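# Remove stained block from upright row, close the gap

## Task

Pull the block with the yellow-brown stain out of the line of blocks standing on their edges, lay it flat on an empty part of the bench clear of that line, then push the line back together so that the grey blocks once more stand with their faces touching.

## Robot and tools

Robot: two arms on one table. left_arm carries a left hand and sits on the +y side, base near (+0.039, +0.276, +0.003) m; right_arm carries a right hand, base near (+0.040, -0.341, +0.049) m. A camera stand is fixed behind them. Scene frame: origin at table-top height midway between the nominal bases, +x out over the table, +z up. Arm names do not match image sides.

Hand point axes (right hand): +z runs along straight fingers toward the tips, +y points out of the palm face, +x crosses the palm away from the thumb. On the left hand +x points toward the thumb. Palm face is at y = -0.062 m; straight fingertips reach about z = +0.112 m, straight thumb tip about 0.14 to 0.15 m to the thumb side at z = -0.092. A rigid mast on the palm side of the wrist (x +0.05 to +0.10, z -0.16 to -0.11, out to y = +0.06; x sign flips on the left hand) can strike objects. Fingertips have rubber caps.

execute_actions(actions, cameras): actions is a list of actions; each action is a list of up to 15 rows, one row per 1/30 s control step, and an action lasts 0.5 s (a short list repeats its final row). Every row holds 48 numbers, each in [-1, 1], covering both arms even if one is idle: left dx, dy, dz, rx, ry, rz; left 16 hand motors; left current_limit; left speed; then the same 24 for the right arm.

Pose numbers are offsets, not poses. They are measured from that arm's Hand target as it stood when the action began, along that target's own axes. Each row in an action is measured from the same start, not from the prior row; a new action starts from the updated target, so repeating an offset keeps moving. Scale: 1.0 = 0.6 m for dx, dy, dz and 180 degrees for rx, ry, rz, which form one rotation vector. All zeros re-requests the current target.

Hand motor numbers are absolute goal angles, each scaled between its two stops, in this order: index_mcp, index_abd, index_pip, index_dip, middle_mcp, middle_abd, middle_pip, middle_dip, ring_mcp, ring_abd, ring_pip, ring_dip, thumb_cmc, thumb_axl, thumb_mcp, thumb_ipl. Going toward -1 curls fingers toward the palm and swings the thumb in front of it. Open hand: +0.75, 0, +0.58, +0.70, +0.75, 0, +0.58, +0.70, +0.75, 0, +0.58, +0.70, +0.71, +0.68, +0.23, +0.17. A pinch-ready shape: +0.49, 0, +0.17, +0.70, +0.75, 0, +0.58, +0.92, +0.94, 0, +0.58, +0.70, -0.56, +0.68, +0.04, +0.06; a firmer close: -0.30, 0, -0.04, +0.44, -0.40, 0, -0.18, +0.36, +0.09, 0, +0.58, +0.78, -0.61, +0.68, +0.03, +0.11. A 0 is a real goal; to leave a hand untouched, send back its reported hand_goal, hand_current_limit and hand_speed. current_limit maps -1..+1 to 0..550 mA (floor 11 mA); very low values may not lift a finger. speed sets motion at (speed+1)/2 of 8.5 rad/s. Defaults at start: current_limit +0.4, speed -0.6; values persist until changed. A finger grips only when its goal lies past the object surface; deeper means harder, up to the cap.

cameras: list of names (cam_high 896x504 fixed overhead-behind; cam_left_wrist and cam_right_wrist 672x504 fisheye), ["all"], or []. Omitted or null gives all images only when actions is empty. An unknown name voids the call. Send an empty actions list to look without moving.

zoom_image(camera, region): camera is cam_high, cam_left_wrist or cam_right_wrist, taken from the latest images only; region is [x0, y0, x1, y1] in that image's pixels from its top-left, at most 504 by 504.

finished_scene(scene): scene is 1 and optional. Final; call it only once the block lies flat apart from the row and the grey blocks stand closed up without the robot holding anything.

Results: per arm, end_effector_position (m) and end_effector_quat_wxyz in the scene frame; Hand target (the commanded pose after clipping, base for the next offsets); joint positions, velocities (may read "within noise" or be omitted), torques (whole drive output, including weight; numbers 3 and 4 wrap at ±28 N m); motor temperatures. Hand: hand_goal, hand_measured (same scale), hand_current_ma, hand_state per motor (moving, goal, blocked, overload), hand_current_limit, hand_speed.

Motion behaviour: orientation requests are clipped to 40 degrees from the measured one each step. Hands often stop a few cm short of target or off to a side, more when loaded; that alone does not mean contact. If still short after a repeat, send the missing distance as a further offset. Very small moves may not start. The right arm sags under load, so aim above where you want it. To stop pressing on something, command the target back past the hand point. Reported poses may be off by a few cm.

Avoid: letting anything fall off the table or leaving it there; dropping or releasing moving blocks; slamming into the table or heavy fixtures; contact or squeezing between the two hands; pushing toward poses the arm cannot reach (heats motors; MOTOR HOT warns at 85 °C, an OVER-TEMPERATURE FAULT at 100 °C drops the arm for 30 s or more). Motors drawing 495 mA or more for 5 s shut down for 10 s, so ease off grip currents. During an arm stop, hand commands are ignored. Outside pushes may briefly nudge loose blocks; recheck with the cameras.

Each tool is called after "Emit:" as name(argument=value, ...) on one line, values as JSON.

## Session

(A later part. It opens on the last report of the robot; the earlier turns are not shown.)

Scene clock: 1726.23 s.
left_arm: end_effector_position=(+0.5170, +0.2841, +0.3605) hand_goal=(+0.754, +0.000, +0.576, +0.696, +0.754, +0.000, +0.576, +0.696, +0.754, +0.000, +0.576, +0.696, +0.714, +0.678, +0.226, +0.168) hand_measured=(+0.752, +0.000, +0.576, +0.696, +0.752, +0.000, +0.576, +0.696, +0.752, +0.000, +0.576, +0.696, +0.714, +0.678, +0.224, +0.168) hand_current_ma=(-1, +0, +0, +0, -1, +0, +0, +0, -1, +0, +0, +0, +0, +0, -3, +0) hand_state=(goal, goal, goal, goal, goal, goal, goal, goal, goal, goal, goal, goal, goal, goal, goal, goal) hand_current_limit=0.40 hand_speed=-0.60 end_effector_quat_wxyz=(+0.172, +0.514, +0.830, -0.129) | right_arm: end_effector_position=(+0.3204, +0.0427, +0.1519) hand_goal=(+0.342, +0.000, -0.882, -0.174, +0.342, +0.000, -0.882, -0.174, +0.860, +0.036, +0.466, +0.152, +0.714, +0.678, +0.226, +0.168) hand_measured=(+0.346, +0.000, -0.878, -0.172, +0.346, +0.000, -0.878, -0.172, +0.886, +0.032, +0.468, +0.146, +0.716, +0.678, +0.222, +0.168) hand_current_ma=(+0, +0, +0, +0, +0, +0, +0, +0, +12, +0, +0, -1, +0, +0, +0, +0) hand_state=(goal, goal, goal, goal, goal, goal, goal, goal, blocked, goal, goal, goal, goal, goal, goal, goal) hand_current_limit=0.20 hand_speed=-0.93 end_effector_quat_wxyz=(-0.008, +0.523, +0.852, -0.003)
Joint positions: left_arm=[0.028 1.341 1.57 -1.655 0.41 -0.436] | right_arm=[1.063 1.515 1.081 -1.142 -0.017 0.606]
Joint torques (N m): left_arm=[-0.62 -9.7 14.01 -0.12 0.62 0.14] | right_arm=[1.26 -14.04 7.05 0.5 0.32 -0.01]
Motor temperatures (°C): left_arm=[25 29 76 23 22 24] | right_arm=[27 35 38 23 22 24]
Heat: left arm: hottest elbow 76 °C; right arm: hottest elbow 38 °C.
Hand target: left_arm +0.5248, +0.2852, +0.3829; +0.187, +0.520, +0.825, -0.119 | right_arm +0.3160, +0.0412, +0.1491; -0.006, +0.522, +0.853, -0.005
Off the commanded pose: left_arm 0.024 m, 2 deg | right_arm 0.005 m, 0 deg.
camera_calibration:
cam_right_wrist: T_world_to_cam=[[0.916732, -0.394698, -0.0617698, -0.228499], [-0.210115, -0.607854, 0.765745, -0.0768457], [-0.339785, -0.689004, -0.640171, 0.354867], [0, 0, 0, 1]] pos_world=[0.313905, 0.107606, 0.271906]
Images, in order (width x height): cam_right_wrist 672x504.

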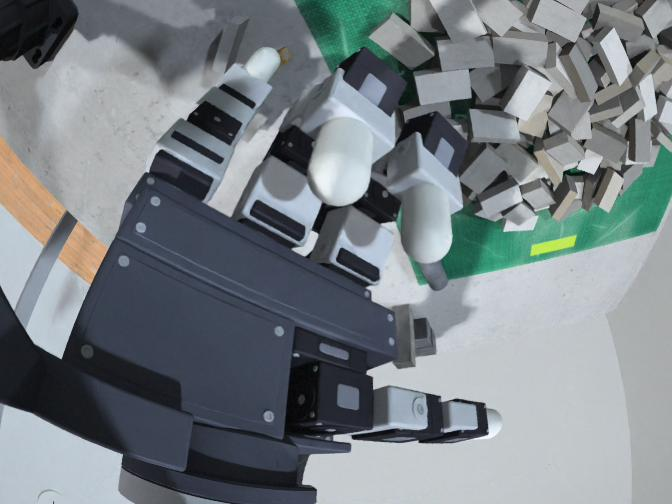

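Emit:
execute_actions(actions=[[[0,0,0,0,0,0,0.754,0,0.576,0.696,0.754,0,0.576,0.696,0.754,0,0.576,0.696,0.714,0.678,0.226,0.168,0.4,-0.6,0,0,0,0,0,0,0.342,0,-0.883,-0.174,0.342,0,-0.883,-0.174,0.86,0.035,0.53,0.151,0.714,0.678,0.226,0.168,0.2,-0.93]],[[0,0,0,0,0,0,0.754,0,0.576,0.696,0.754,0,0.576,0.696,0.754,0,0.576,0.696,0.714,0.678,0.226,0.168,0.4,-0.6,0,0,0,0,0,0,0.342,0,-0.883,-0.174,0.342,0,-0.883,-0.174,0.82,0.035,0.55,0.151,0.714,0.678,0.226,0.168,0.2,-0.93],[0,0,0,0,0,0,0.754,0,0.576,0.696,0.754,0,0.576,0.696,0.754,0,0.576,0.696,0.714,0.678,0.226,0.168,0.4,-0.6,0,0,0,0,0,0,0.342,0,-0.883,-0.174,0.342,0,-0.883,-0.174,0.79,0.035,0.56,0.151,0.714,0.678,0.226,0.168,0.2,-0.93]]], cameras=["cam_right_wrist"])

Emit:
zoom_image(camera="cam_right_wrist", region=[150, 0, 310, 110])

Scene clock: 1736.40 s.
left_arm: end_effector_position=(+0.5170, +0.2841, +0.3605) hand_goal=(+0.754, +0.000, +0.576, +0.696, +0.754, +0.000, +0.576, +0.696, +0.754, +0.000, +0.576, +0.696, +0.714, +0.678, +0.226, +0.168) hand_measured=(+0.752, +0.000, +0.576, +0.696, +0.752, +0.000, +0.576, +0.696, +0.752, +0.000, +0.576, +0.696, +0.714, +0.678, +0.224, +0.168) hand_current_ma=(-1, +0, +0, +0, -1, +0, +0, +0, -1, +0, +0, +0, +0, +0, -3, +0) hand_state=(goal, goal, goal, goal, goal, goal, goal, goal, goal, goal, goal, goal, goal, goal, goal, goal) hand_current_limit=0.40 hand_speed=-0.60 end_effector_quat_wxyz=(+0.172, +0.514, +0.830, -0.129) | right_arm: end_effector_position=(+0.3199, +0.0432, +0.1530) hand_goal=(+0.342, +0.000, -0.882, -0.174, +0.342, +0.000, -0.882, -0.174, +0.790, +0.036, +0.560, +0.152, +0.714, +0.678, +0.226, +0.168) hand_measured=(+0.346, +0.000, -0.878, -0.172, +0.346, +0.000, -0.878, -0.172, +0.810, +0.028, +0.562, +0.150, +0.716, +0.678, +0.222, +0.168) hand_current_ma=(+0, +0, +0, +0, +0, +0, +0, +0, +8, -1, +0, +0, +0, +0, +0, +0) hand_state=(goal, goal, goal, goal, goal, goal, goal, goal, blocked, goal, goal, goal, goal, goal, goal, goal) hand_current_limit=0.20 hand_speed=-0.93 end_effector_quat_wxyz=(-0.009, +0.523, +0.852, -0.001)
Joint positions: left_arm=[0.028 1.341 1.57 -1.655 0.41 -0.436] | right_arm=[1.063 1.512 1.081 -1.142 -0.019 0.606]
Joint torques (N m): left_arm=[-0.67 -9.11 14.05 -0.28 0.6 0.13] | right_arm=[1.14 -13.74 6.99 0.49 0.39 -0.02]
Motor temperatures (°C): left_arm=[25 29 76 23 22 24] | right_arm=[27 36 38 23 22 24]
Heat: left arm: hottest elbow 76 °C; right arm: hottest elbow 38 °C.
Hand target: left_arm +0.5248, +0.2852, +0.3829; +0.187, +0.520, +0.825, -0.119 | right_arm +0.3160, +0.0411, +0.1491; -0.006, +0.522, +0.853, -0.005
Off the commanded pose: left_arm 0.024 m, 2 deg | right_arm 0.006 m, 1 deg.
camera_calibration:
cam_right_wrist: T_world_to_cam=[[0.917015, -0.393787, -0.0633582, -0.227712], [-0.209355, -0.610433, 0.7639, -0.0774033], [-0.33949, -0.687243, -0.642217, 0.355809], [0, 0, 0, 1]] pos_world=[0.313404, 0.107608, 0.273208]
Images, in order (width x height): cam_right_wrist 672x504.

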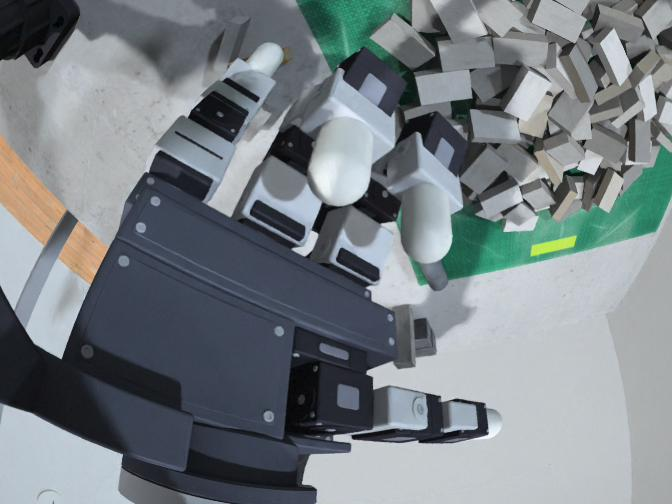

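Scaled by 3.150 from the camera's 672x504 image, which has a finer 960x720 frame.

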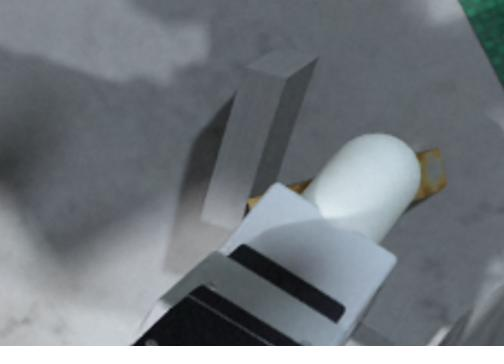

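Emit:
execute_actions(actions=[[[0,0,0,0,0,0,0.754,0,0.576,0.696,0.754,0,0.576,0.696,0.754,0,0.576,0.696,0.714,0.678,0.226,0.168,0.4,-0.6,0,0,0,0,0,0,0.342,0,-0.883,-0.174,0.342,0,-0.883,-0.174,0.81,0.035,0.45,0.151,0.714,0.678,0.226,0.168,0.2,-0.8],[0,0,0,0,0,0,0.754,0,0.576,0.696,0.754,0,0.576,0.696,0.754,0,0.576,0.696,0.714,0.678,0.226,0.168,0.4,-0.6,0,0,0,0,0,0,0.342,0,-0.883,-0.174,0.342,0,-0.883,-0.174,0.83,0.035,0.30,0.151,0.714,0.678,0.226,0.168,0.2,-0.8],[0,0,0,0,0,0,0.754,0,0.576,0.696,0.754,0,0.576,0.696,0.754,0,0.576,0.696,0.714,0.678,0.226,0.168,0.4,-0.6,0,0,0,0,0,0,0.342,0,-0.883,-0.174,0.342,0,-0.883,-0.174,0.90,0.045,0.20,0.151,0.714,0.678,0.226,0.168,0.2,-0.8],[0,0,0,0,0,0,0.754,0,0.576,0.696,0.754,0,0.576,0.696,0.754,0,0.576,0.696,0.714,0.678,0.226,0.168,0.4,-0.6,-0.001,0,0.0023,0,0,0,0.342,0,-0.883,-0.174,0.342,0,-0.883,-0.174,0.97,0.045,0.20,0.151,0.714,0.678,0.226,0.168,0.2,-0.8],[0,0,0,0,0,0,0.754,0,0.576,0.696,0.754,0,0.576,0.696,0.754,0,0.576,0.696,0.714,0.678,0.226,0.168,0.4,-0.6,-0.0026,-0.0003,0.006,0,0,0,0.342,0,-0.883,-0.174,0.342,0,-0.883,-0.174,0.99,0.045,0.20,0.151,0.714,0.678,0.226,0.168,0.2,-0.8],[0,0,0,0,0,0,0.754,0,0.576,0.696,0.754,0,0.576,0.696,0.754,0,0.576,0.696,0.714,0.678,0.226,0.168,0.4,-0.6,-0.0052,-0.0008,0.0117,0,0,0,0.342,0,-0.883,-0.174,0.342,0,-0.883,-0.174,0.99,0.045,0.20,0.151,0.714,0.678,0.226,0.168,0.2,-0.8]]], cameras=["cam_right_wrist"])

Emit:
zoom_image(camera="cam_right_wrist", region=[150, 0, 310, 110])

Scene clock: 1751.23 s.
left_arm: end_effector_position=(+0.5170, +0.2841, +0.3605) hand_goal=(+0.754, +0.000, +0.576, +0.696, +0.754, +0.000, +0.576, +0.696, +0.754, +0.000, +0.576, +0.696, +0.714, +0.678, +0.226, +0.168) hand_measured=(+0.752, +0.000, +0.576, +0.696, +0.752, +0.000, +0.576, +0.696, +0.752, +0.000, +0.576, +0.696, +0.714, +0.678, +0.224, +0.168) hand_current_ma=(-1, +0, +0, +0, -1, +0, +0, +0, -1, +0, +0, +0, +0, +0, -3, +0) hand_state=(goal, goal, goal, goal, goal, goal, goal, goal, goal, goal, goal, goal, goal, goal, goal, goal) hand_current_limit=0.40 hand_speed=-0.60 end_effector_quat_wxyz=(+0.172, +0.514, +0.830, -0.129) | right_arm: end_effector_position=(+0.3186, +0.0394, +0.1470) hand_goal=(+0.342, +0.000, -0.882, -0.174, +0.342, +0.000, -0.882, -0.174, +0.990, +0.046, +0.200, +0.152, +0.714, +0.678, +0.226, +0.168) hand_measured=(+0.346, +0.000, -0.878, -0.172, +0.346, +0.000, -0.878, -0.172, +0.988, +0.042, +0.204, +0.150, +0.716, +0.678, +0.222, +0.168) hand_current_ma=(+0, +0, +0, +0, +0, +0, +0, +0, +0, +0, +0, +0, +0, +0, +0, +0) hand_state=(goal, goal, goal, goal, goal, goal, goal, goal, goal, goal, goal, goal, goal, goal, goal, goal) hand_current_limit=0.20 hand_speed=-0.80 end_effector_quat_wxyz=(-0.007, +0.523, +0.852, -0.003)
Joint positions: left_arm=[0.028 1.341 1.57 -1.655 0.41 -0.436] | right_arm=[1.063 1.512 1.064 -1.128 -0.015 0.606]
Joint torques (N m): left_arm=[-0.5 -9.7 14.01 -0.1 0.59 0.15] | right_arm=[0.97 -13.22 6.98 0.69 0.22 -0.08]
Motor temperatures (°C): left_arm=[25 29 77 23 22 24] | right_arm=[27 35 37 23 22 24]
Heat: left arm: hottest elbow 77 °C; right arm: hottest elbow 37 °C.
Hand target: left_arm +0.5248, +0.2852, +0.3829; +0.187, +0.520, +0.825, -0.119 | right_arm +0.3169, +0.0381, +0.1421; -0.006, +0.522, +0.853, -0.005
Off the commanded pose: left_arm 0.024 m, 2 deg | right_arm 0.005 m, 0 deg.
camera_calibration:
cam_right_wrist: T_world_to_cam=[[0.917107, -0.394106, -0.0599635, -0.228826], [-0.210404, -0.606305, 0.766893, -0.0755619], [-0.338593, -0.690706, -0.638968, 0.34834], [0, 0, 0, 1]] pos_world=[0.311905, 0.104605, 0.266805]
Images, in order (width x height): cam_right_wrist 672x504.

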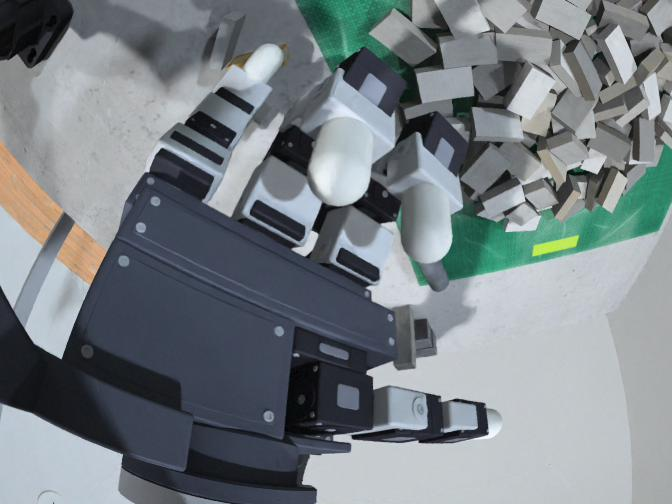

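Scaled by 3.150 from the camera's 672x504 image, which has a finer 960x720 frame.

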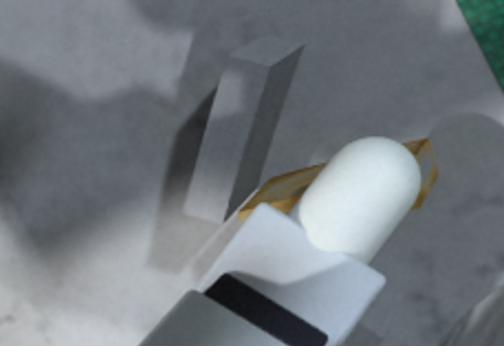

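Emit:
execute_actions(actions=[[[0,0,0,0,0,0,0.754,0,0.576,0.696,0.754,0,0.576,0.696,0.754,0,0.576,0.696,0.714,0.678,0.226,0.168,0.4,-0.6,0,0,0,0,0,0,0.342,0,-0.883,-0.174,0.342,0,-0.883,-0.174,0.99,0.025,0.20,0.0,0.714,0.678,0.226,0.168,0.2,-0.8],[0,0,0,0,0,0,0.754,0,0.576,0.696,0.754,0,0.576,0.696,0.754,0,0.576,0.696,0.714,0.678,0.226,0.168,0.4,-0.6,0,0,0,0,0,0,0.342,0,-0.883,-0.174,0.342,0,-0.883,-0.174,0.99,0.025,0.30,-0.08,0.714,0.678,0.226,0.168,0.2,-0.8],[0,0,0,0,0,0,0.754,0,0.576,0.696,0.754,0,0.576,0.696,0.754,0,0.576,0.696,0.714,0.678,0.226,0.168,0.4,-0.6,0,0,0,0,0,0,0.342,0,-0.883,-0.174,0.342,0,-0.883,-0.174,0.99,0.025,0.40,-0.08,0.714,0.678,0.226,0.168,0.2,-0.85]],[[0,0,0,0,0,0,0.754,0,0.576,0.696,0.754,0,0.576,0.696,0.754,0,0.576,0.696,0.714,0.678,0.226,0.168,0.4,-0.6,0,0,0,0,0,0,0.342,0,-0.883,-0.174,0.342,0,-0.883,-0.174,0.99,0.025,0.50,-0.08,0.714,0.678,0.226,0.168,0.2,-0.9],[0,0,0,0,0,0,0.754,0,0.576,0.696,0.754,0,0.576,0.696,0.754,0,0.576,0.696,0.714,0.678,0.226,0.168,0.4,-0.6,0,0,0,0,0,0,0.342,0,-0.883,-0.174,0.342,0,-0.883,-0.174,0.99,0.025,0.60,-0.08,0.714,0.678,0.226,0.168,0.2,-0.9]]], cameras=["cam_right_wrist"])

Emit:
zoom_image(camera="cam_right_wrist", region=[150, 0, 310, 110])

Scene clock: 1767.63 s.
left_arm: end_effector_position=(+0.5170, +0.2841, +0.3605) hand_goal=(+0.754, +0.000, +0.576, +0.696, +0.754, +0.000, +0.576, +0.696, +0.754, +0.000, +0.576, +0.696, +0.714, +0.678, +0.226, +0.168) hand_measured=(+0.752, +0.000, +0.576, +0.696, +0.752, +0.000, +0.576, +0.696, +0.752, +0.000, +0.576, +0.696, +0.714, +0.678, +0.224, +0.168) hand_current_ma=(-1, +0, +0, +0, -1, +0, +0, +0, -1, +0, +0, +0, +0, +0, -3, +0) hand_state=(goal, goal, goal, goal, goal, goal, goal, goal, goal, goal, goal, goal, goal, goal, goal, goal) hand_current_limit=0.40 hand_speed=-0.60 end_effector_quat_wxyz=(+0.172, +0.514, +0.830, -0.129) | right_arm: end_effector_position=(+0.3197, +0.0404, +0.1475) hand_goal=(+0.342, +0.000, -0.882, -0.174, +0.342, +0.000, -0.882, -0.174, +0.990, +0.026, +0.600, -0.080, +0.714, +0.678, +0.226, +0.168) hand_measured=(+0.346, +0.000, -0.878, -0.172, +0.346, +0.000, -0.878, -0.172, +0.972, +0.030, +0.560, -0.096, +0.716, +0.678, +0.222, +0.168) hand_current_ma=(+0, +0, +0, +0, +0, +0, +0, +0, -6, +0, -24, -5, +0, +0, +0, +0) hand_state=(goal, goal, goal, goal, goal, goal, goal, goal, goal, goal, blocked, goal, goal, goal, goal, goal) hand_current_limit=0.20 hand_speed=-0.90 end_effector_quat_wxyz=(-0.006, +0.523, +0.852, +0.000)
Joint positions: left_arm=[0.028 1.341 1.57 -1.655 0.41 -0.436] | right_arm=[1.063 1.512 1.064 -1.123 -0.013 0.606]
Joint torques (N m): left_arm=[-0.26 -9.47 14.02 -0.16 0.61 0.11] | right_arm=[0.73 -13.16 7.01 0.51 0.11 -0.07]
Motor temperatures (°C): left_arm=[25 29 77 23 22 24] | right_arm=[27 35 37 23 22 24]
Heat: left arm: hottest elbow 77 °C; right arm: hottest elbow 37 °C.
Hand target: left_arm +0.5248, +0.2852, +0.3829; +0.187, +0.520, +0.825, -0.119 | right_arm +0.3169, +0.0381, +0.1421; -0.006, +0.522, +0.853, -0.005
Off the commanded pose: left_arm 0.024 m, 2 deg | right_arm 0.006 m, 1 deg.
camera_calibration:
cam_right_wrist: T_world_to_cam=[[0.917409, -0.393879, -0.056755, -0.230023], [-0.214303, -0.609166, 0.763538, -0.0732752], [-0.335315, -0.688314, -0.643264, 0.349179], [0, 0, 0, 1]] pos_world=[0.312407, 0.105107, 0.267508]
Images, in order (width x height): cam_right_wrist 672x504.

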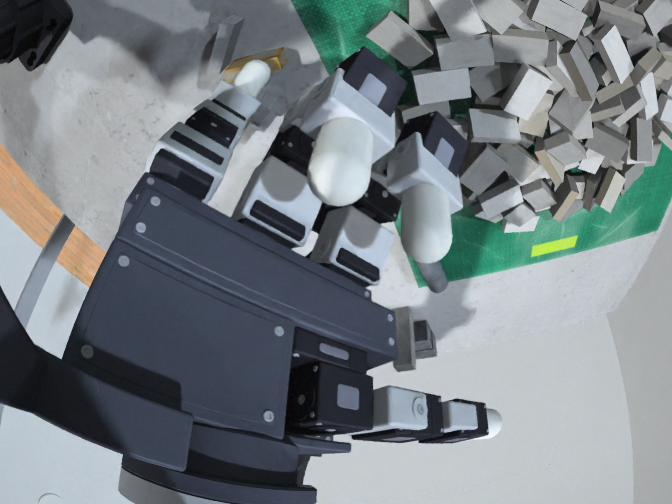

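Scaled by 3.150 from the camera's 672x504 image, which has a finer 960x720 frame.

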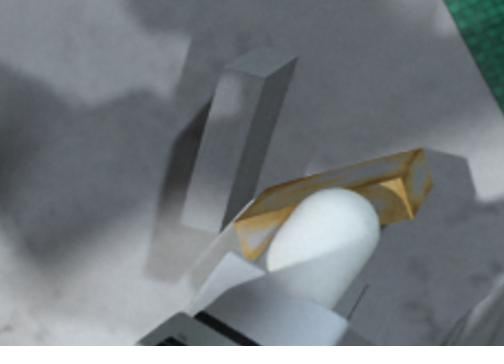

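Emit:
execute_actions(actions=[[[0,0,0,0,0,0,0.754,0,0.576,0.696,0.754,0,0.576,0.696,0.754,0,0.576,0.696,0.714,0.678,0.226,0.168,0.4,-0.6,0,0,0,0,0,0,0.342,0,-0.883,-0.174,0.342,0,-0.883,-0.174,0.97,0.025,0.61,-0.08,0.714,0.678,0.226,0.168,0.2,-0.9],[0,0,0,0,0,0,0.754,0,0.576,0.696,0.754,0,0.576,0.696,0.754,0,0.576,0.696,0.714,0.678,0.226,0.168,0.4,-0.6,0,0,0,0,0,0,0.342,0,-0.883,-0.174,0.342,0,-0.883,-0.174,0.96,0.025,0.615,-0.08,0.714,0.678,0.226,0.168,0.2,-0.9],[0,0,0,0,0,0,0.754,0,0.576,0.696,0.754,0,0.576,0.696,0.754,0,0.576,0.696,0.714,0.678,0.226,0.168,0.4,-0.6,0,0,0,0,0,0,0.342,0,-0.883,-0.174,0.342,0,-0.883,-0.174,0.95,0.025,0.618,-0.08,0.714,0.678,0.226,0.168,0.2,-0.9],[0,0,0,0,0,0,0.754,0,0.576,0.696,0.754,0,0.576,0.696,0.754,0,0.576,0.696,0.714,0.678,0.226,0.168,0.4,-0.6,0,0,0,0,0,0,0.342,0,-0.883,-0.174,0.342,0,-0.883,-0.174,0.94,0.025,0.621,-0.08,0.714,0.678,0.226,0.168,0.2,-0.9],[0,0,0,0,0,0,0.754,0,0.576,0.696,0.754,0,0.576,0.696,0.754,0,0.576,0.696,0.714,0.678,0.226,0.168,0.4,-0.6,0,0,0,0,0,0,0.342,0,-0.883,-0.174,0.342,0,-0.883,-0.174,0.93,0.025,0.624,-0.08,0.714,0.678,0.226,0.168,0.2,-0.9],[0,0,0,0,0,0,0.754,0,0.576,0.696,0.754,0,0.576,0.696,0.754,0,0.576,0.696,0.714,0.678,0.226,0.168,0.4,-0.6,0,0,0,0,0,0,0.342,0,-0.883,-0.174,0.342,0,-0.883,-0.174,0.92,0.025,0.627,-0.08,0.714,0.678,0.226,0.168,0.2,-0.9],[0,0,0,0,0,0,0.754,0,0.576,0.696,0.754,0,0.576,0.696,0.754,0,0.576,0.696,0.714,0.678,0.226,0.168,0.4,-0.6,0,0,0,0,0,0,0.342,0,-0.883,-0.174,0.342,0,-0.883,-0.174,0.91,0.025,0.63,-0.08,0.714,0.678,0.226,0.168,0.2,-0.9],[0,0,0,0,0,0,0.754,0,0.576,0.696,0.754,0,0.576,0.696,0.754,0,0.576,0.696,0.714,0.678,0.226,0.168,0.4,-0.6,0,0,0,0,0,0,0.342,0,-0.883,-0.174,0.342,0,-0.883,-0.174,0.90,0.025,0.632,-0.08,0.714,0.678,0.226,0.168,0.2,-0.9],[0,0,0,0,0,0,0.754,0,0.576,0.696,0.754,0,0.576,0.696,0.754,0,0.576,0.696,0.714,0.678,0.226,0.168,0.4,-0.6,0,0,0,0,0,0,0.342,0,-0.883,-0.174,0.342,0,-0.883,-0.174,0.89,0.025,0.634,-0.08,0.714,0.678,0.226,0.168,0.2,-0.9],[0,0,0,0,0,0,0.754,0,0.576,0.696,0.754,0,0.576,0.696,0.754,0,0.576,0.696,0.714,0.678,0.226,0.168,0.4,-0.6,0,0,0,0,0,0,0.342,0,-0.883,-0.174,0.342,0,-0.883,-0.174,0.88,0.025,0.636,-0.08,0.714,0.678,0.226,0.168,0.2,-0.9],[0,0,0,0,0,0,0.754,0,0.576,0.696,0.754,0,0.576,0.696,0.754,0,0.576,0.696,0.714,0.678,0.226,0.168,0.4,-0.6,0,0,0,0,0,0,0.342,0,-0.883,-0.174,0.342,0,-0.883,-0.174,0.87,0.025,0.638,-0.08,0.714,0.678,0.226,0.168,0.2,-0.9],[0,0,0,0,0,0,0.754,0,0.576,0.696,0.754,0,0.576,0.696,0.754,0,0.576,0.696,0.714,0.678,0.226,0.168,0.4,-0.6,0,0,0,0,0,0,0.342,0,-0.883,-0.174,0.342,0,-0.883,-0.174,0.86,0.025,0.64,-0.08,0.714,0.678,0.226,0.168,0.2,-0.9],[0,0,0,0,0,0,0.754,0,0.576,0.696,0.754,0,0.576,0.696,0.754,0,0.576,0.696,0.714,0.678,0.226,0.168,0.4,-0.6,0,0,0,0,0,0,0.342,0,-0.883,-0.174,0.342,0,-0.883,-0.174,0.85,0.025,0.644,-0.08,0.714,0.678,0.226,0.168,0.2,-0.9],[0,0,0,0,0,0,0.754,0,0.576,0.696,0.754,0,0.576,0.696,0.754,0,0.576,0.696,0.714,0.678,0.226,0.168,0.4,-0.6,0,0,0,0,0,0,0.342,0,-0.883,-0.174,0.342,0,-0.883,-0.174,0.84,0.025,0.648,-0.08,0.714,0.678,0.226,0.168,0.2,-0.9]]], cameras=["cam_right_wrist"])

Emit:
zoom_image(camera="cam_right_wrist", region=[150, 0, 310, 110])

Scene clock: 1787.60 s.
left_arm: end_effector_position=(+0.5170, +0.2841, +0.3605) hand_goal=(+0.754, +0.000, +0.576, +0.696, +0.754, +0.000, +0.576, +0.696, +0.754, +0.000, +0.576, +0.696, +0.714, +0.678, +0.226, +0.168) hand_measured=(+0.752, +0.000, +0.576, +0.696, +0.752, +0.000, +0.576, +0.696, +0.752, +0.000, +0.576, +0.696, +0.714, +0.678, +0.224, +0.168) hand_current_ma=(-1, +0, +0, +0, -1, +0, +0, +0, -1, +0, +0, +0, +0, +0, -3, +0) hand_state=(goal, goal, goal, goal, goal, goal, goal, goal, goal, goal, goal, goal, goal, goal, goal, goal) hand_current_limit=0.40 hand_speed=-0.60 end_effector_quat_wxyz=(+0.172, +0.514, +0.830, -0.129) | right_arm: end_effector_position=(+0.3187, +0.0411, +0.1491) hand_goal=(+0.342, +0.000, -0.882, -0.174, +0.342, +0.000, -0.882, -0.174, +0.840, +0.026, +0.648, -0.080, +0.714, +0.678, +0.226, +0.168) hand_measured=(+0.346, +0.000, -0.878, -0.172, +0.346, +0.000, -0.878, -0.172, +0.890, +0.030, +0.652, -0.098, +0.716, +0.678, +0.222, +0.168) hand_current_ma=(+0, +0, +0, +0, +0, +0, +0, +0, +43, +0, +0, -5, +0, +0, +0, +0) hand_state=(goal, goal, goal, goal, goal, goal, goal, goal, blocked, goal, goal, goal, goal, goal, goal, goal) hand_current_limit=0.20 hand_speed=-0.90 end_effector_quat_wxyz=(-0.010, +0.523, +0.852, +0.002)
Joint positions: left_arm=[0.028 1.341 1.57 -1.655 0.41 -0.436] | right_arm=[1.063 1.507 1.064 -1.123 -0.019 0.606]
Joint torques (N m): left_arm=[-0.5 -9.47 13.98 -0.21 0.6 0.12] | right_arm=[0.67 -12.75 7.04 0.5 0.42 -0.07]
Motor temperatures (°C): left_arm=[25 29 77 23 22 24] | right_arm=[27 35 36 23 22 24]
Heat: left arm: hottest elbow 77 °C; right arm: hottest elbow 36 °C.
Hand target: left_arm +0.5248, +0.2852, +0.3829; +0.187, +0.520, +0.825, -0.119 | right_arm +0.3169, +0.0381, +0.1422; -0.006, +0.522, +0.853, -0.005
Off the commanded pose: left_arm 0.024 m, 2 deg | right_arm 0.008 m, 1 deg.
camera_calibration:
cam_right_wrist: T_world_to_cam=[[0.917168, -0.393449, -0.0632555, -0.227738], [-0.211281, -0.614693, 0.759943, -0.0745018], [-0.337882, -0.68363, -0.646905, 0.35152], [0, 0, 0, 1]] pos_world=[0.311905, 0.10491, 0.269611]
Images, in order (width x height): cam_right_wrist 672x504.

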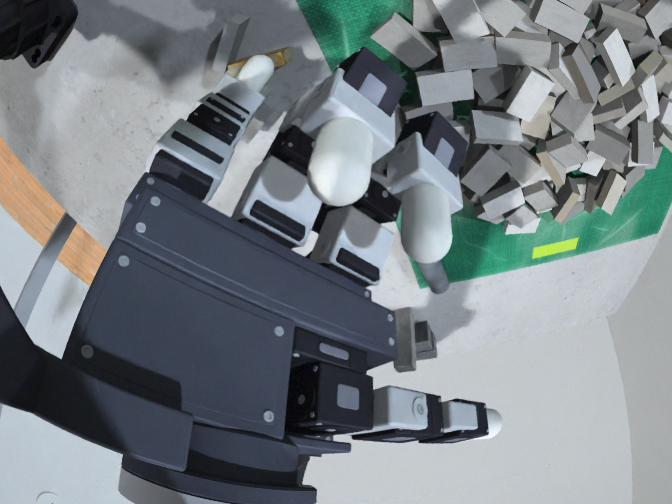

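Scaled by 3.150 from the camera's 672x504 image, which has a finer 960x720 frame.

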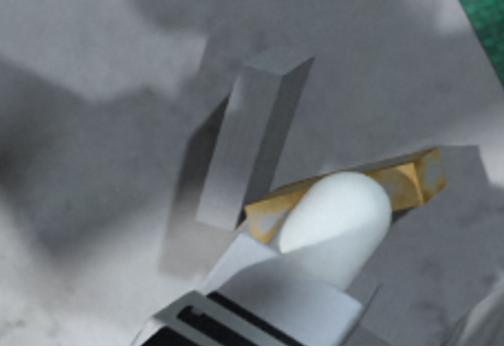

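Emit:
execute_actions(actions=[[[0,0,0,0,0,0,0.754,0,0.576,0.696,0.754,0,0.576,0.696,0.754,0,0.576,0.696,0.714,0.678,0.226,0.168,0.4,-0.6,0,0,0,0,0,0,0.342,0,-0.883,-0.174,0.342,0,-0.883,-0.174,0.80,0.025,0.65,-0.08,0.714,0.678,0.226,0.168,0.2,-0.9],[0,0,0,0,0,0,0.754,0,0.576,0.696,0.754,0,0.576,0.696,0.754,0,0.576,0.696,0.714,0.678,0.226,0.168,0.4,-0.6,0,0,0,0,0,0,0.342,0,-0.883,-0.174,0.342,0,-0.883,-0.174,0.77,0.025,0.65,-0.08,0.714,0.678,0.226,0.168,0.2,-0.9],[0,0,0,0,0,0,0.754,0,0.576,0.696,0.754,0,0.576,0.696,0.754,0,0.576,0.696,0.714,0.678,0.226,0.168,0.4,-0.6,0,0,0,0,0,0,0.342,0,-0.883,-0.174,0.342,0,-0.883,-0.174,0.74,0.025,0.65,-0.08,0.714,0.678,0.226,0.168,0.2,-0.9],[0,0,0,0,0,0,0.754,0,0.576,0.696,0.754,0,0.576,0.696,0.754,0,0.576,0.696,0.714,0.678,0.226,0.168,0.4,-0.6,0,0,0,0,0,0,0.342,0,-0.883,-0.174,0.342,0,-0.883,-0.174,0.71,0.025,0.65,-0.08,0.714,0.678,0.226,0.168,0.2,-0.9],[0,0,0,0,0,0,0.754,0,0.576,0.696,0.754,0,0.576,0.696,0.754,0,0.576,0.696,0.714,0.678,0.226,0.168,0.4,-0.6,0,0,0,0,0,0,0.342,0,-0.883,-0.174,0.342,0,-0.883,-0.174,0.68,0.025,0.65,-0.08,0.714,0.678,0.226,0.168,0.2,-0.9]]], cameras=["cam_right_wrist"])

Emit:
zoom_image(camera="cam_right_wrist", region=[150, 0, 310, 110])

Scene clock: 1799.10 s.
left_arm: end_effector_position=(+0.5170, +0.2841, +0.3605) hand_goal=(+0.754, +0.000, +0.576, +0.696, +0.754, +0.000, +0.576, +0.696, +0.754, +0.000, +0.576, +0.696, +0.714, +0.678, +0.226, +0.168) hand_measured=(+0.752, +0.000, +0.576, +0.696, +0.752, +0.000, +0.576, +0.696, +0.752, +0.000, +0.576, +0.696, +0.714, +0.678, +0.224, +0.168) hand_current_ma=(-1, +0, +0, +0, -1, +0, +0, +0, -1, +0, +0, +0, +0, +0, -3, +0) hand_state=(goal, goal, goal, goal, goal, goal, goal, goal, goal, goal, goal, goal, goal, goal, goal, goal) hand_current_limit=0.40 hand_speed=-0.60 end_effector_quat_wxyz=(+0.172, +0.514, +0.830, -0.129) | right_arm: end_effector_position=(+0.3190, +0.0404, +0.1491) hand_goal=(+0.342, +0.000, -0.882, -0.174, +0.342, +0.000, -0.882, -0.174, +0.680, +0.026, +0.650, -0.080, +0.714, +0.678, +0.226, +0.168) hand_measured=(+0.346, +0.000, -0.878, -0.172, +0.346, +0.000, -0.878, -0.172, +0.682, +0.022, +0.652, -0.082, +0.716, +0.678, +0.222, +0.168) hand_current_ma=(+0, +0, +0, +0, +0, +0, +0, +0, +0, +0, +0, +0, +0, +0, +0, +0) hand_state=(goal, goal, goal, goal, goal, goal, goal, goal, goal, goal, goal, goal, goal, goal, goal, goal) hand_current_limit=0.20 hand_speed=-0.90 end_effector_quat_wxyz=(-0.007, +0.522, +0.853, +0.001)
Joint positions: left_arm=[0.028 1.341 1.57 -1.655 0.41 -0.436] | right_arm=[1.064 1.507 1.062 -1.123 -0.014 0.605]
Joint torques (N m): left_arm=[-0.32 -9.41 13.89 -0.24 0.61 0.12] | right_arm=[0.62 -12.81 7.13 0.53 0.21 -0.07]
Motor temperatures (°C): left_arm=[25 29 77 23 22 24] | right_arm=[27 35 36 23 22 24]
Heat: left arm: hottest elbow 77 °C; right arm: hottest elbow 36 °C.
Hand target: left_arm +0.5248, +0.2852, +0.3829; +0.187, +0.520, +0.825, -0.119 | right_arm +0.3170, +0.0381, +0.1421; -0.006, +0.522, +0.853, -0.005
Off the commanded pose: left_arm 0.024 m, 2 deg | right_arm 0.008 m, 1 deg.
camera_calibration:
cam_right_wrist: T_world_to_cam=[[0.917861, -0.392639, -0.0580117, -0.229218], [-0.213926, -0.612518, 0.760959, -0.0742959], [-0.334315, -0.686044, -0.646202, 0.350001], [0, 0, 0, 1]] pos_world=[0.311507, 0.104609, 0.26941]
Images, in order (width x height): cam_right_wrist 672x504.

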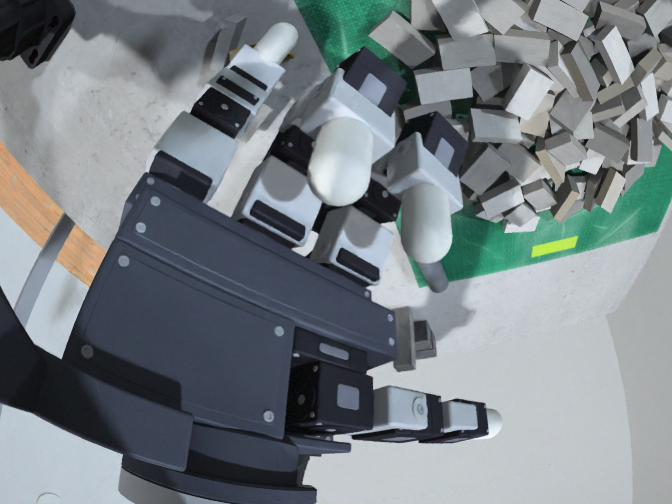

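Scaled by 3.150 from the camera's 672x504 image, which has a finer 960x720 frame.

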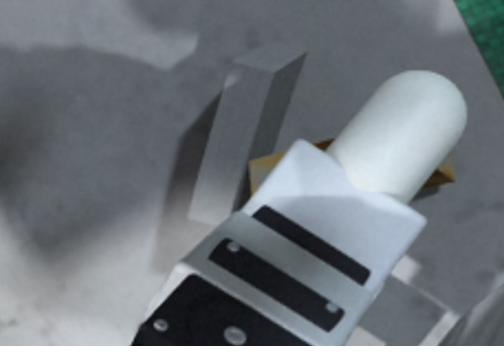

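Emit:
zoom_image(camera="cam_right_wrist", region=[200, 0, 310, 90])

Emit:
execute_actions(actions=[[[0,0,0,0,0,0,0.754,0,0.576,0.696,0.754,0,0.576,0.696,0.754,0,0.576,0.696,0.714,0.678,0.226,0.168,0.4,-0.6,0,0,0,0,0,0,0.342,0,-0.883,-0.174,0.342,0,-0.883,-0.174,0.60,0.025,0.3,0.1,0.714,0.678,0.226,0.168,0.2,-0.8],[0,0,0,0,0,0,0.754,0,0.576,0.696,0.754,0,0.576,0.696,0.754,0,0.576,0.696,0.714,0.678,0.226,0.168,0.4,-0.6,0,0,0,0,0,0,0.342,0,-0.883,-0.174,0.342,0,-0.883,-0.174,0.50,0.025,0.1,0.2,0.714,0.678,0.226,0.168,0.2,-0.8],[0,0,0,0,0,0,0.754,0,0.576,0.696,0.754,0,0.576,0.696,0.754,0,0.576,0.696,0.714,0.678,0.226,0.168,0.4,-0.6,0,0,0,0,0,0,0.342,0,-0.883,-0.174,0.342,0,-0.883,-0.174,0.342,0.0,-0.883,-0.174,0.714,0.678,0.226,0.168,0.2,-0.7]],[[0,0,0,0,0,0,0.754,0,0.576,0.696,0.754,0,0.576,0.696,0.754,0,0.576,0.696,0.714,0.678,0.226,0.168,0.4,-0.6,0,0,0,0,0,0,0.342,0,-0.883,-0.174,0.342,0,-0.883,-0.174,0.342,0.0,-0.883,-0.174,0.714,0.678,0.226,0.168,0.2,-0.7]]], cameras=["all"])

Emit:
zoom_image(camera="cam_right_wrist", region=[150, 0, 310, 110])

Emit:
zoom_image(camera="cam_high", region=[320, 190, 440, 270])

Scaled by 4.582 from the camera's 672x504 image, which has a finer 960x720 frame.

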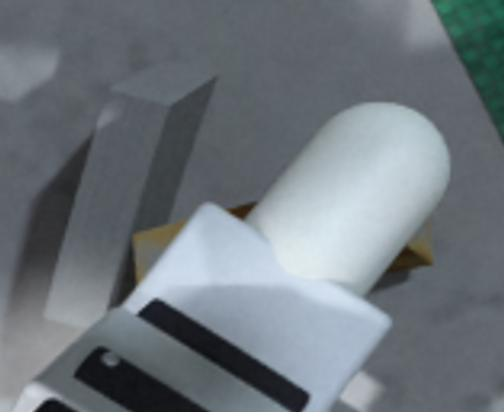

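Scene clock: 1811.60 s.
left_arm: end_effector_position=(+0.5170, +0.2841, +0.3605) hand_goal=(+0.754, +0.000, +0.576, +0.696, +0.754, +0.000, +0.576, +0.696, +0.754, +0.000, +0.576, +0.696, +0.714, +0.678, +0.226, +0.168) hand_measured=(+0.752, +0.000, +0.576, +0.696, +0.752, +0.000, +0.576, +0.696, +0.752, +0.000, +0.576, +0.696, +0.714, +0.678, +0.224, +0.168) hand_current_ma=(-1, +0, +0, +0, -1, +0, +0, +0, -1, +0, +0, +0, +0, +0, -3, +0) hand_state=(goal, goal, goal, goal, goal, goal, goal, goal, goal, goal, goal, goal, goal, goal, goal, goal) hand_current_limit=0.40 hand_speed=-0.60 end_effector_quat_wxyz=(+0.172, +0.514, +0.830, -0.129) | right_arm: end_effector_position=(+0.3190, +0.0404, +0.1491) hand_goal=(+0.342, +0.000, -0.882, -0.174, +0.342, +0.000, -0.882, -0.174, +0.342, +0.000, -0.882, -0.174, +0.714, +0.678, +0.226, +0.168) hand_measured=(+0.346, +0.000, -0.878, -0.172, +0.346, +0.000, -0.878, -0.172, +0.352, +0.002, -0.876, -0.170, +0.716, +0.678, +0.222, +0.168) hand_current_ma=(+0, +0, +0, +0, +0, +0, +0, +0, +2, +0, +1, +0, +0, +0, +0, +0) hand_state=(goal, goal, goal, goal, goal, goal, goal, goal, goal, goal, goal, goal, goal, goal, goal, goal) hand_current_limit=0.20 hand_speed=-0.70 end_effector_quat_wxyz=(-0.007, +0.522, +0.853, +0.001)
Joint positions: left_arm=[0.028 1.341 1.57 -1.655 0.41 -0.436] | right_arm=[1.064 1.507 1.062 -1.123 -0.014 0.605]
Joint torques (N m): left_arm=[-0.32 -9.7 14.01 -0.29 0.61 0.14] | right_arm=[0.67 -12.81 7.17 0.55 0.22 -0.07]
Motor temperatures (°C): left_arm=[25 29 77 23 22 24] | right_arm=[27 34 37 23 22 24]
Heat: left arm: hottest elbow 77 °C; right arm: hottest elbow 37 °C.
Hand target: left_arm +0.5248, +0.2852, +0.3829; +0.187, +0.520, +0.825, -0.119 | right_arm +0.3170, +0.0381, +0.1421; -0.006, +0.522, +0.853, -0.005
Off the commanded pose: left_arm 0.024 m, 2 deg | right_arm 0.008 m, 1 deg.
camera_calibration:
cam_left_wrist: T_world_to_cam=[[-0.244756, -0.918495, 0.310583, 0.247721], [-0.793528, 0.373824, 0.480177, 0.0851187], [-0.557143, -0.128931, -0.820346, 0.746709], [0, 0, 0, 1]] pos_world=[0.544199, 0.291985, 0.49475]
cam_right_wrist: T_world_to_cam=[[0.917861, -0.392639, -0.0580117, -0.229218], [-0.213926, -0.612518, 0.760959, -0.0742959], [-0.334315, -0.686044, -0.646202, 0.350001], [0, 0, 0, 1]] pos_world=[0.311507, 0.104609, 0.26941]

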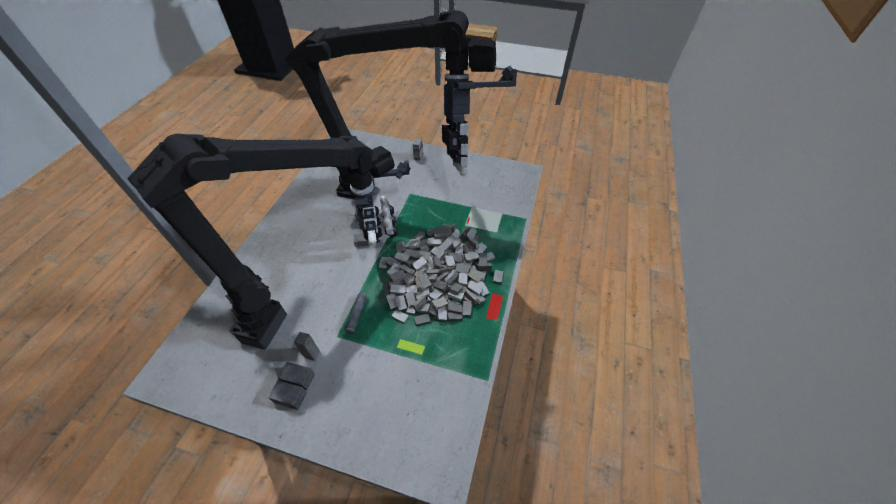

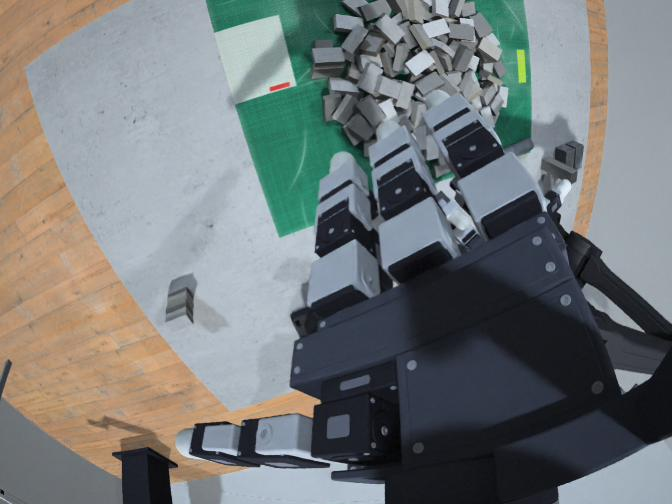

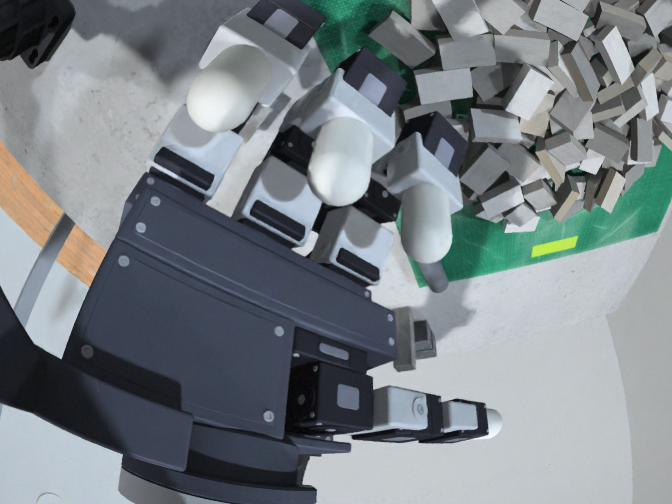

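Scaled by 3.150 from the camera's 672x504 image, which has a finer 960x720 frame.

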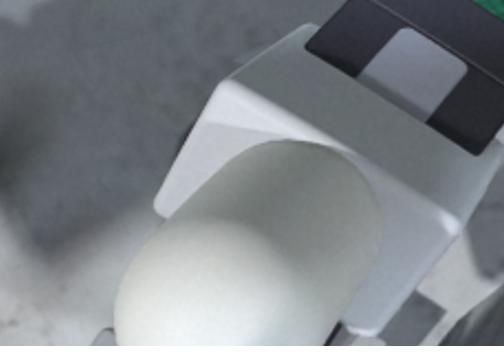

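Scaled by 4.200 from the camera's 896x504 image, which has a finer 1280x720 frame.

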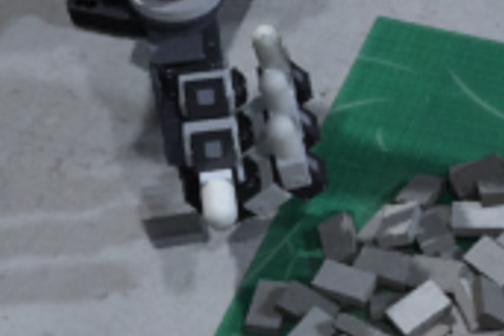

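Emit:
execute_actions(actions=[[[0,0,0,0,0,0,0.754,0,0.576,0.696,0.754,0,0.576,0.696,0.754,0,0.576,0.696,0.714,0.678,0.226,0.168,0.4,-0.6,0,0,-0.015,0,0,0,0.342,0,-0.883,-0.174,0.342,0,-0.883,-0.174,0.342,0.0,-0.883,-0.174,0.714,0.678,0.226,0.168,0.2,-0.7],[0,0,0,0,0,0,0.754,0,0.576,0.696,0.754,0,0.576,0.696,0.754,0,0.576,0.696,0.714,0.678,0.226,0.168,0.4,-0.6,0,0,-0.04,0,0,0,0.342,0,-0.883,-0.174,0.342,0,-0.883,-0.174,0.342,0.0,-0.883,-0.174,0.714,0.678,0.226,0.168,0.2,-0.7],[0,0,0,0,0,0,0.754,0,0.576,0.696,0.754,0,0.576,0.696,0.754,0,0.576,0.696,0.714,0.678,0.226,0.168,0.4,-0.6,0,0,-0.07,0,0,0,0.342,0,-0.883,-0.174,0.342,0,-0.883,-0.174,0.40,0.0,-0.6,0,0.714,0.678,0.226,0.168,0.2,-0.7]],[[0,0,0,0,0,0,0.754,0,0.576,0.696,0.754,0,0.576,0.696,0.754,0,0.576,0.696,0.714,0.678,0.226,0.168,0.4,-0.6,0,0,-0.01,0,0,0,0.342,0,-0.883,-0.174,0.342,0,-0.883,-0.174,0.45,0.0,-0.2,0.3,0.714,0.678,0.226,0.168,0.2,-0.7],[0,0,0,0,0,0,0.754,0,0.576,0.696,0.754,0,0.576,0.696,0.754,0,0.576,0.696,0.714,0.678,0.226,0.168,0.4,-0.6,0,0,-0.02,0,0,0,0.342,0,-0.883,-0.174,0.342,0,-0.883,-0.174,0.50,0.0,0.2,0.5,0.714,0.678,0.226,0.168,0.2,-0.7],[0,0,0,0,0,0,0.754,0,0.576,0.696,0.754,0,0.576,0.696,0.754,0,0.576,0.696,0.714,0.678,0.226,0.168,0.4,-0.6,0,0,-0.02,0,0,0,0.342,0,-0.883,-0.174,0.342,0,-0.883,-0.174,0.60,0.0,0.57,0.69,0.714,0.678,0.226,0.168,0.2,-0.7]]], cameras=["cam_high","cam_right_wrist"])

Emit:
zoom_image(camera="cam_right_wrist", region=[170, 0, 330, 120])

Emit:
zoom_image(camera="cam_high", region=[320, 190, 440, 270])

Scene clock: 1822.13 s.
left_arm: end_effector_position=(+0.5170, +0.2841, +0.3605) hand_goal=(+0.754, +0.000, +0.576, +0.696, +0.754, +0.000, +0.576, +0.696, +0.754, +0.000, +0.576, +0.696, +0.714, +0.678, +0.226, +0.168) hand_measured=(+0.752, +0.000, +0.576, +0.696, +0.752, +0.000, +0.576, +0.696, +0.752, +0.000, +0.576, +0.696, +0.714, +0.678, +0.224, +0.168) hand_current_ma=(-1, +0, +0, +0, -1, +0, +0, +0, -1, +0, +0, +0, +0, +0, -3, +0) hand_state=(goal, goal, goal, goal, goal, goal, goal, goal, goal, goal, goal, goal, goal, goal, goal, goal) hand_current_limit=0.40 hand_speed=-0.60 end_effector_quat_wxyz=(+0.172, +0.514, +0.830, -0.129) | right_arm: end_effector_position=(+0.3106, +0.0248, +0.1736) hand_goal=(+0.342, +0.000, -0.882, -0.174, +0.342, +0.000, -0.882, -0.174, +0.600, +0.000, +0.570, +0.690, +0.714, +0.678, +0.226, +0.168) hand_measured=(+0.346, +0.000, -0.878, -0.172, +0.346, +0.000, -0.878, -0.172, +0.600, +0.002, +0.568, +0.688, +0.716, +0.678, +0.222, +0.168) hand_current_ma=(+0, +0, +0, +0, +0, +0, +0, +0, +0, +0, +0, +0, +0, +0, +0, +0) hand_state=(goal, goal, goal, goal, goal, goal, goal, goal, goal, goal, goal, goal, goal, goal, goal, goal) hand_current_limit=0.20 hand_speed=-0.70 end_effector_quat_wxyz=(-0.005, +0.522, +0.852, -0.028)
Joint positions: left_arm=[0.028 1.341 1.57 -1.655 0.41 -0.436] | right_arm=[1.064 1.47 1.099 -1.256 -0.014 0.605]
Joint torques (N m): left_arm=[-0.15 -9.88 14.09 -0.17 0.59 0.14] | right_arm=[0.56 -14.04 11.77 -0.14 0.22 -0.07]
Motor temperatures (°C): left_arm=[25 29 78 23 22 24] | right_arm=[27 34 38 23 22 24]
Heat: left arm: hottest elbow 78 °C; right arm: hottest elbow 38 °C.
Hand target: left_arm +0.5248, +0.2852, +0.3829; +0.187, +0.520, +0.825, -0.119 | right_arm +0.3178, +0.0382, +0.1961; -0.006, +0.522, +0.853, -0.005
Off the commanded pose: left_arm 0.024 m, 2 deg | right_arm 0.027 m, 3 deg.
camera_calibration:
cam_right_wrist: T_world_to_cam=[[0.91618, -0.395759, -0.063161, -0.224786], [-0.19208, -0.571938, 0.797491, -0.118341], [-0.351739, -0.718513, -0.600016, 0.350484], [0, 0, 0, 1]] pos_world=[0.306493, 0.0951827, 0.290474]
Images, in order (width x height): cam_high 896x504, cam_right_wrist 672x504.

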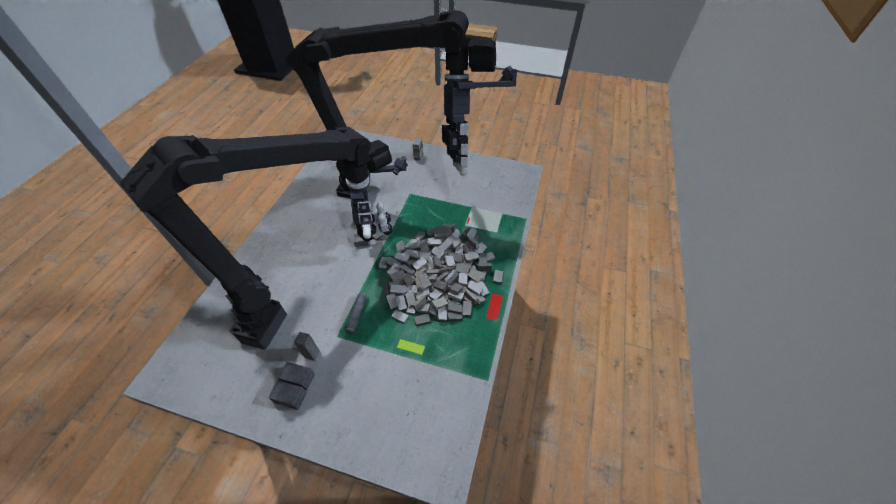

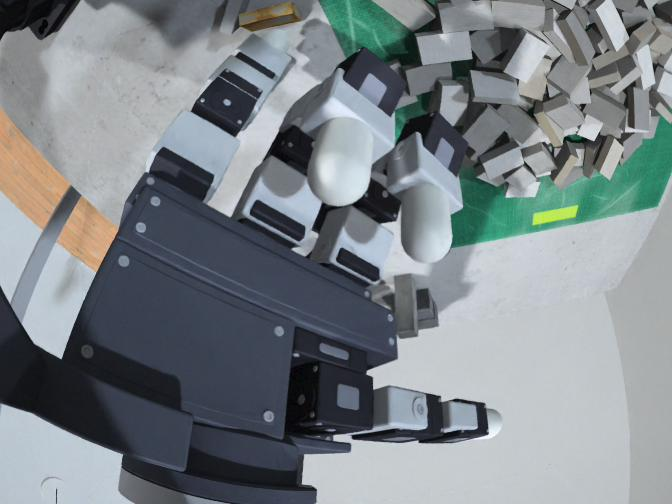

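Scaled by 3.150 from the camera's 672x504 image, which has a finer 960x720 frame.

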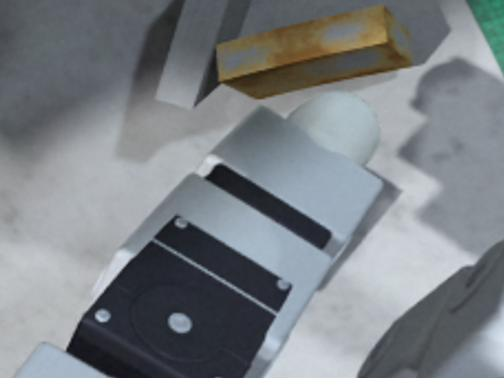

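Scaled by 4.200 from the camera's 896x504 image, which has a finer 1280x720 frame.

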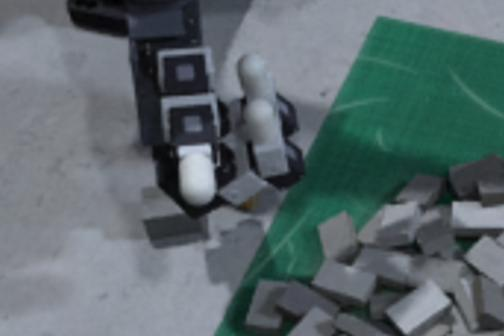

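Emit:
zoom_image(camera="cam_right_wrist", region=[225, 0, 315, 50])

Scaled by 5.600 from the camera's 672x504 image, which has a finer 960x720 frame.

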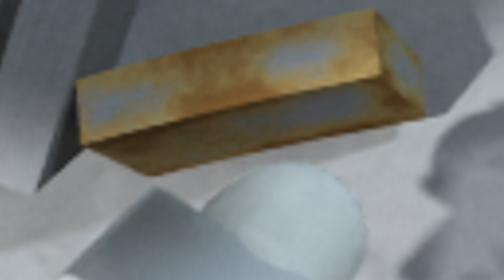

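Emit:
execute_actions(actions=[[[0,0,0,0,0,0,0.754,0,0.576,0.696,0.754,0,0.576,0.696,0.754,0,0.576,0.696,0.714,0.678,0.226,0.168,0.4,-0.6,0.0005,0.005,0.001,0,0,0,0.342,0,-0.883,-0.174,0.342,0,-0.883,-0.174,0.60,0.0,0.577,0.696,0.714,0.678,0.226,0.168,0.2,-0.7],[0,0,0,0,0,0,0.754,0,0.576,0.696,0.754,0,0.576,0.696,0.754,0,0.576,0.696,0.714,0.678,0.226,0.168,0.4,-0.6,0.0012,0.014,0.0025,0,0,0,0.342,0,-0.883,-0.174,0.342,0,-0.883,-0.174,0.65,0.0,0.577,0.696,0.714,0.678,0.226,0.168,0.2,-0.7],[0,0,0,0,0,0,0.754,0,0.576,0.696,0.754,0,0.576,0.696,0.754,0,0.576,0.696,0.714,0.678,0.226,0.168,0.4,-0.6,0.0024,0.028,0.005,0,0,0,0.342,0,-0.883,-0.174,0.342,0,-0.883,-0.174,0.7,0.0,0.577,0.696,0.714,0.678,0.226,0.168,0.2,-0.7],[0,0,0,0,0,0,0.754,0,0.576,0.696,0.754,0,0.576,0.696,0.754,0,0.576,0.696,0.714,0.678,0.226,0.168,0.4,-0.6,0.0038,0.044,0.008,0,0,0,0.342,0,-0.883,-0.174,0.342,0,-0.883,-0.174,0.75,0.0,0.577,0.696,0.714,0.678,0.226,0.168,0.2,-0.7],[0,0,0,0,0,0,0.754,0,0.576,0.696,0.754,0,0.576,0.696,0.754,0,0.576,0.696,0.714,0.678,0.226,0.168,0.4,-0.6,0.0048,0.0555,0.01,0,0,0,0.342,0,-0.883,-0.174,0.342,0,-0.883,-0.174,0.80,0.0,0.577,0.696,0.714,0.678,0.226,0.168,0.2,-0.7]],[[0,0,0,0,0,0,0.754,0,0.576,0.696,0.754,0,0.576,0.696,0.754,0,0.576,0.696,0.714,0.678,0.226,0.168,0.4,-0.6,0,0,0,0,0,0,0.342,0,-0.883,-0.174,0.342,0,-0.883,-0.174,0.836,0.0,0.577,0.696,0.714,0.678,0.226,0.168,0.2,-0.7]]], cameras=["cam_right_wrist"])

Emit:
zoom_image(camera="cam_right_wrist", region=[170, 0, 330, 120])

Scene clock: 1862.63 s.
left_arm: end_effector_position=(+0.5170, +0.2841, +0.3605) hand_goal=(+0.754, +0.000, +0.576, +0.696, +0.754, +0.000, +0.576, +0.696, +0.754, +0.000, +0.576, +0.696, +0.714, +0.678, +0.226, +0.168) hand_measured=(+0.752, +0.000, +0.576, +0.696, +0.752, +0.000, +0.576, +0.696, +0.752, +0.000, +0.576, +0.696, +0.714, +0.678, +0.224, +0.168) hand_current_ma=(-1, +0, +0, +0, -1, +0, +0, +0, -1, +0, +0, +0, +0, +0, -3, +0) hand_state=(goal, goal, goal, goal, goal, goal, goal, goal, goal, goal, goal, goal, goal, goal, goal, goal) hand_current_limit=0.40 hand_speed=-0.60 end_effector_quat_wxyz=(+0.172, +0.514, +0.830, -0.129) | right_arm: end_effector_position=(+0.3338, +0.0434, +0.1844) hand_goal=(+0.342, +0.000, -0.882, -0.174, +0.342, +0.000, -0.882, -0.174, +0.836, +0.000, +0.578, +0.696, +0.714, +0.678, +0.226, +0.168) hand_measured=(+0.346, +0.000, -0.878, -0.172, +0.346, +0.000, -0.878, -0.172, +0.828, +0.002, +0.576, +0.692, +0.716, +0.678, +0.222, +0.168) hand_current_ma=(+0, +0, +0, +0, +0, +0, +0, +0, -1, +0, +0, +0, +0, +0, +0, +0) hand_state=(goal, goal, goal, goal, goal, goal, goal, goal, goal, goal, goal, goal, goal, goal, goal, goal) hand_current_limit=0.20 hand_speed=-0.70 end_effector_quat_wxyz=(-0.006, +0.522, +0.853, -0.013)
Joint positions: left_arm=[0.028 1.341 1.57 -1.655 0.41 -0.436] | right_arm=[1.037 1.511 1.171 -1.256 -0.013 0.578]
Joint torques (N m): left_arm=[-0.26 -9.76 13.91 -0.14 0.6 0.12] | right_arm=[-0.26 -11.46 11.86 0.28 0.19 -0.18]
Motor temperatures (°C): left_arm=[25 29 78 23 22 24] | right_arm=[27 34 43 23 22 24]
Heat: left arm: hottest elbow 78 °C; right arm: hottest elbow 43 °C.
Hand target: left_arm +0.5248, +0.2852, +0.3829; +0.187, +0.520, +0.825, -0.119 | right_arm +0.3460, +0.0560, +0.1896; -0.006, +0.522, +0.853, -0.005
Off the commanded pose: left_arm 0.024 m, 2 deg | right_arm 0.018 m, 1 deg.
camera_calibration:
cam_right_wrist: T_world_to_cam=[[0.917094, -0.394064, -0.0604279, -0.238904], [-0.203631, -0.593327, 0.778779, -0.103709], [-0.342743, -0.701909, -0.624381, 0.379356], [0, 0, 0, 1]] pos_world=[0.328, 0.110597, 0.303193]
Images, in order (width x height): cam_right_wrist 672x504.

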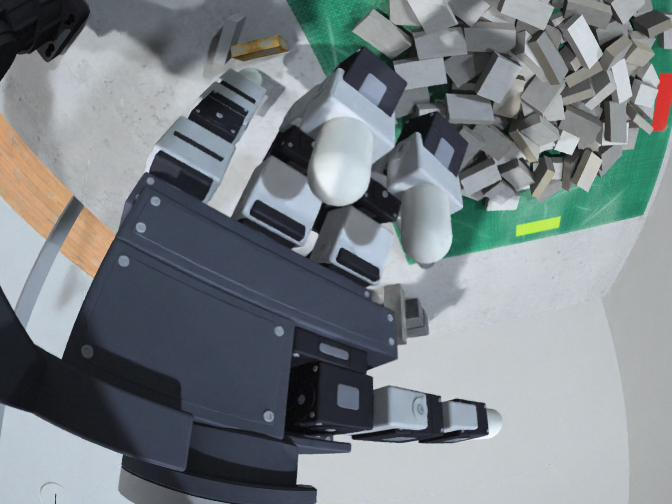

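Scaled by 3.150 from the camera's 672x504 image, which has a finer 960x720 frame.

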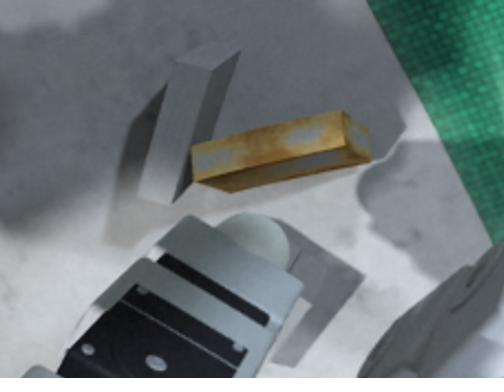

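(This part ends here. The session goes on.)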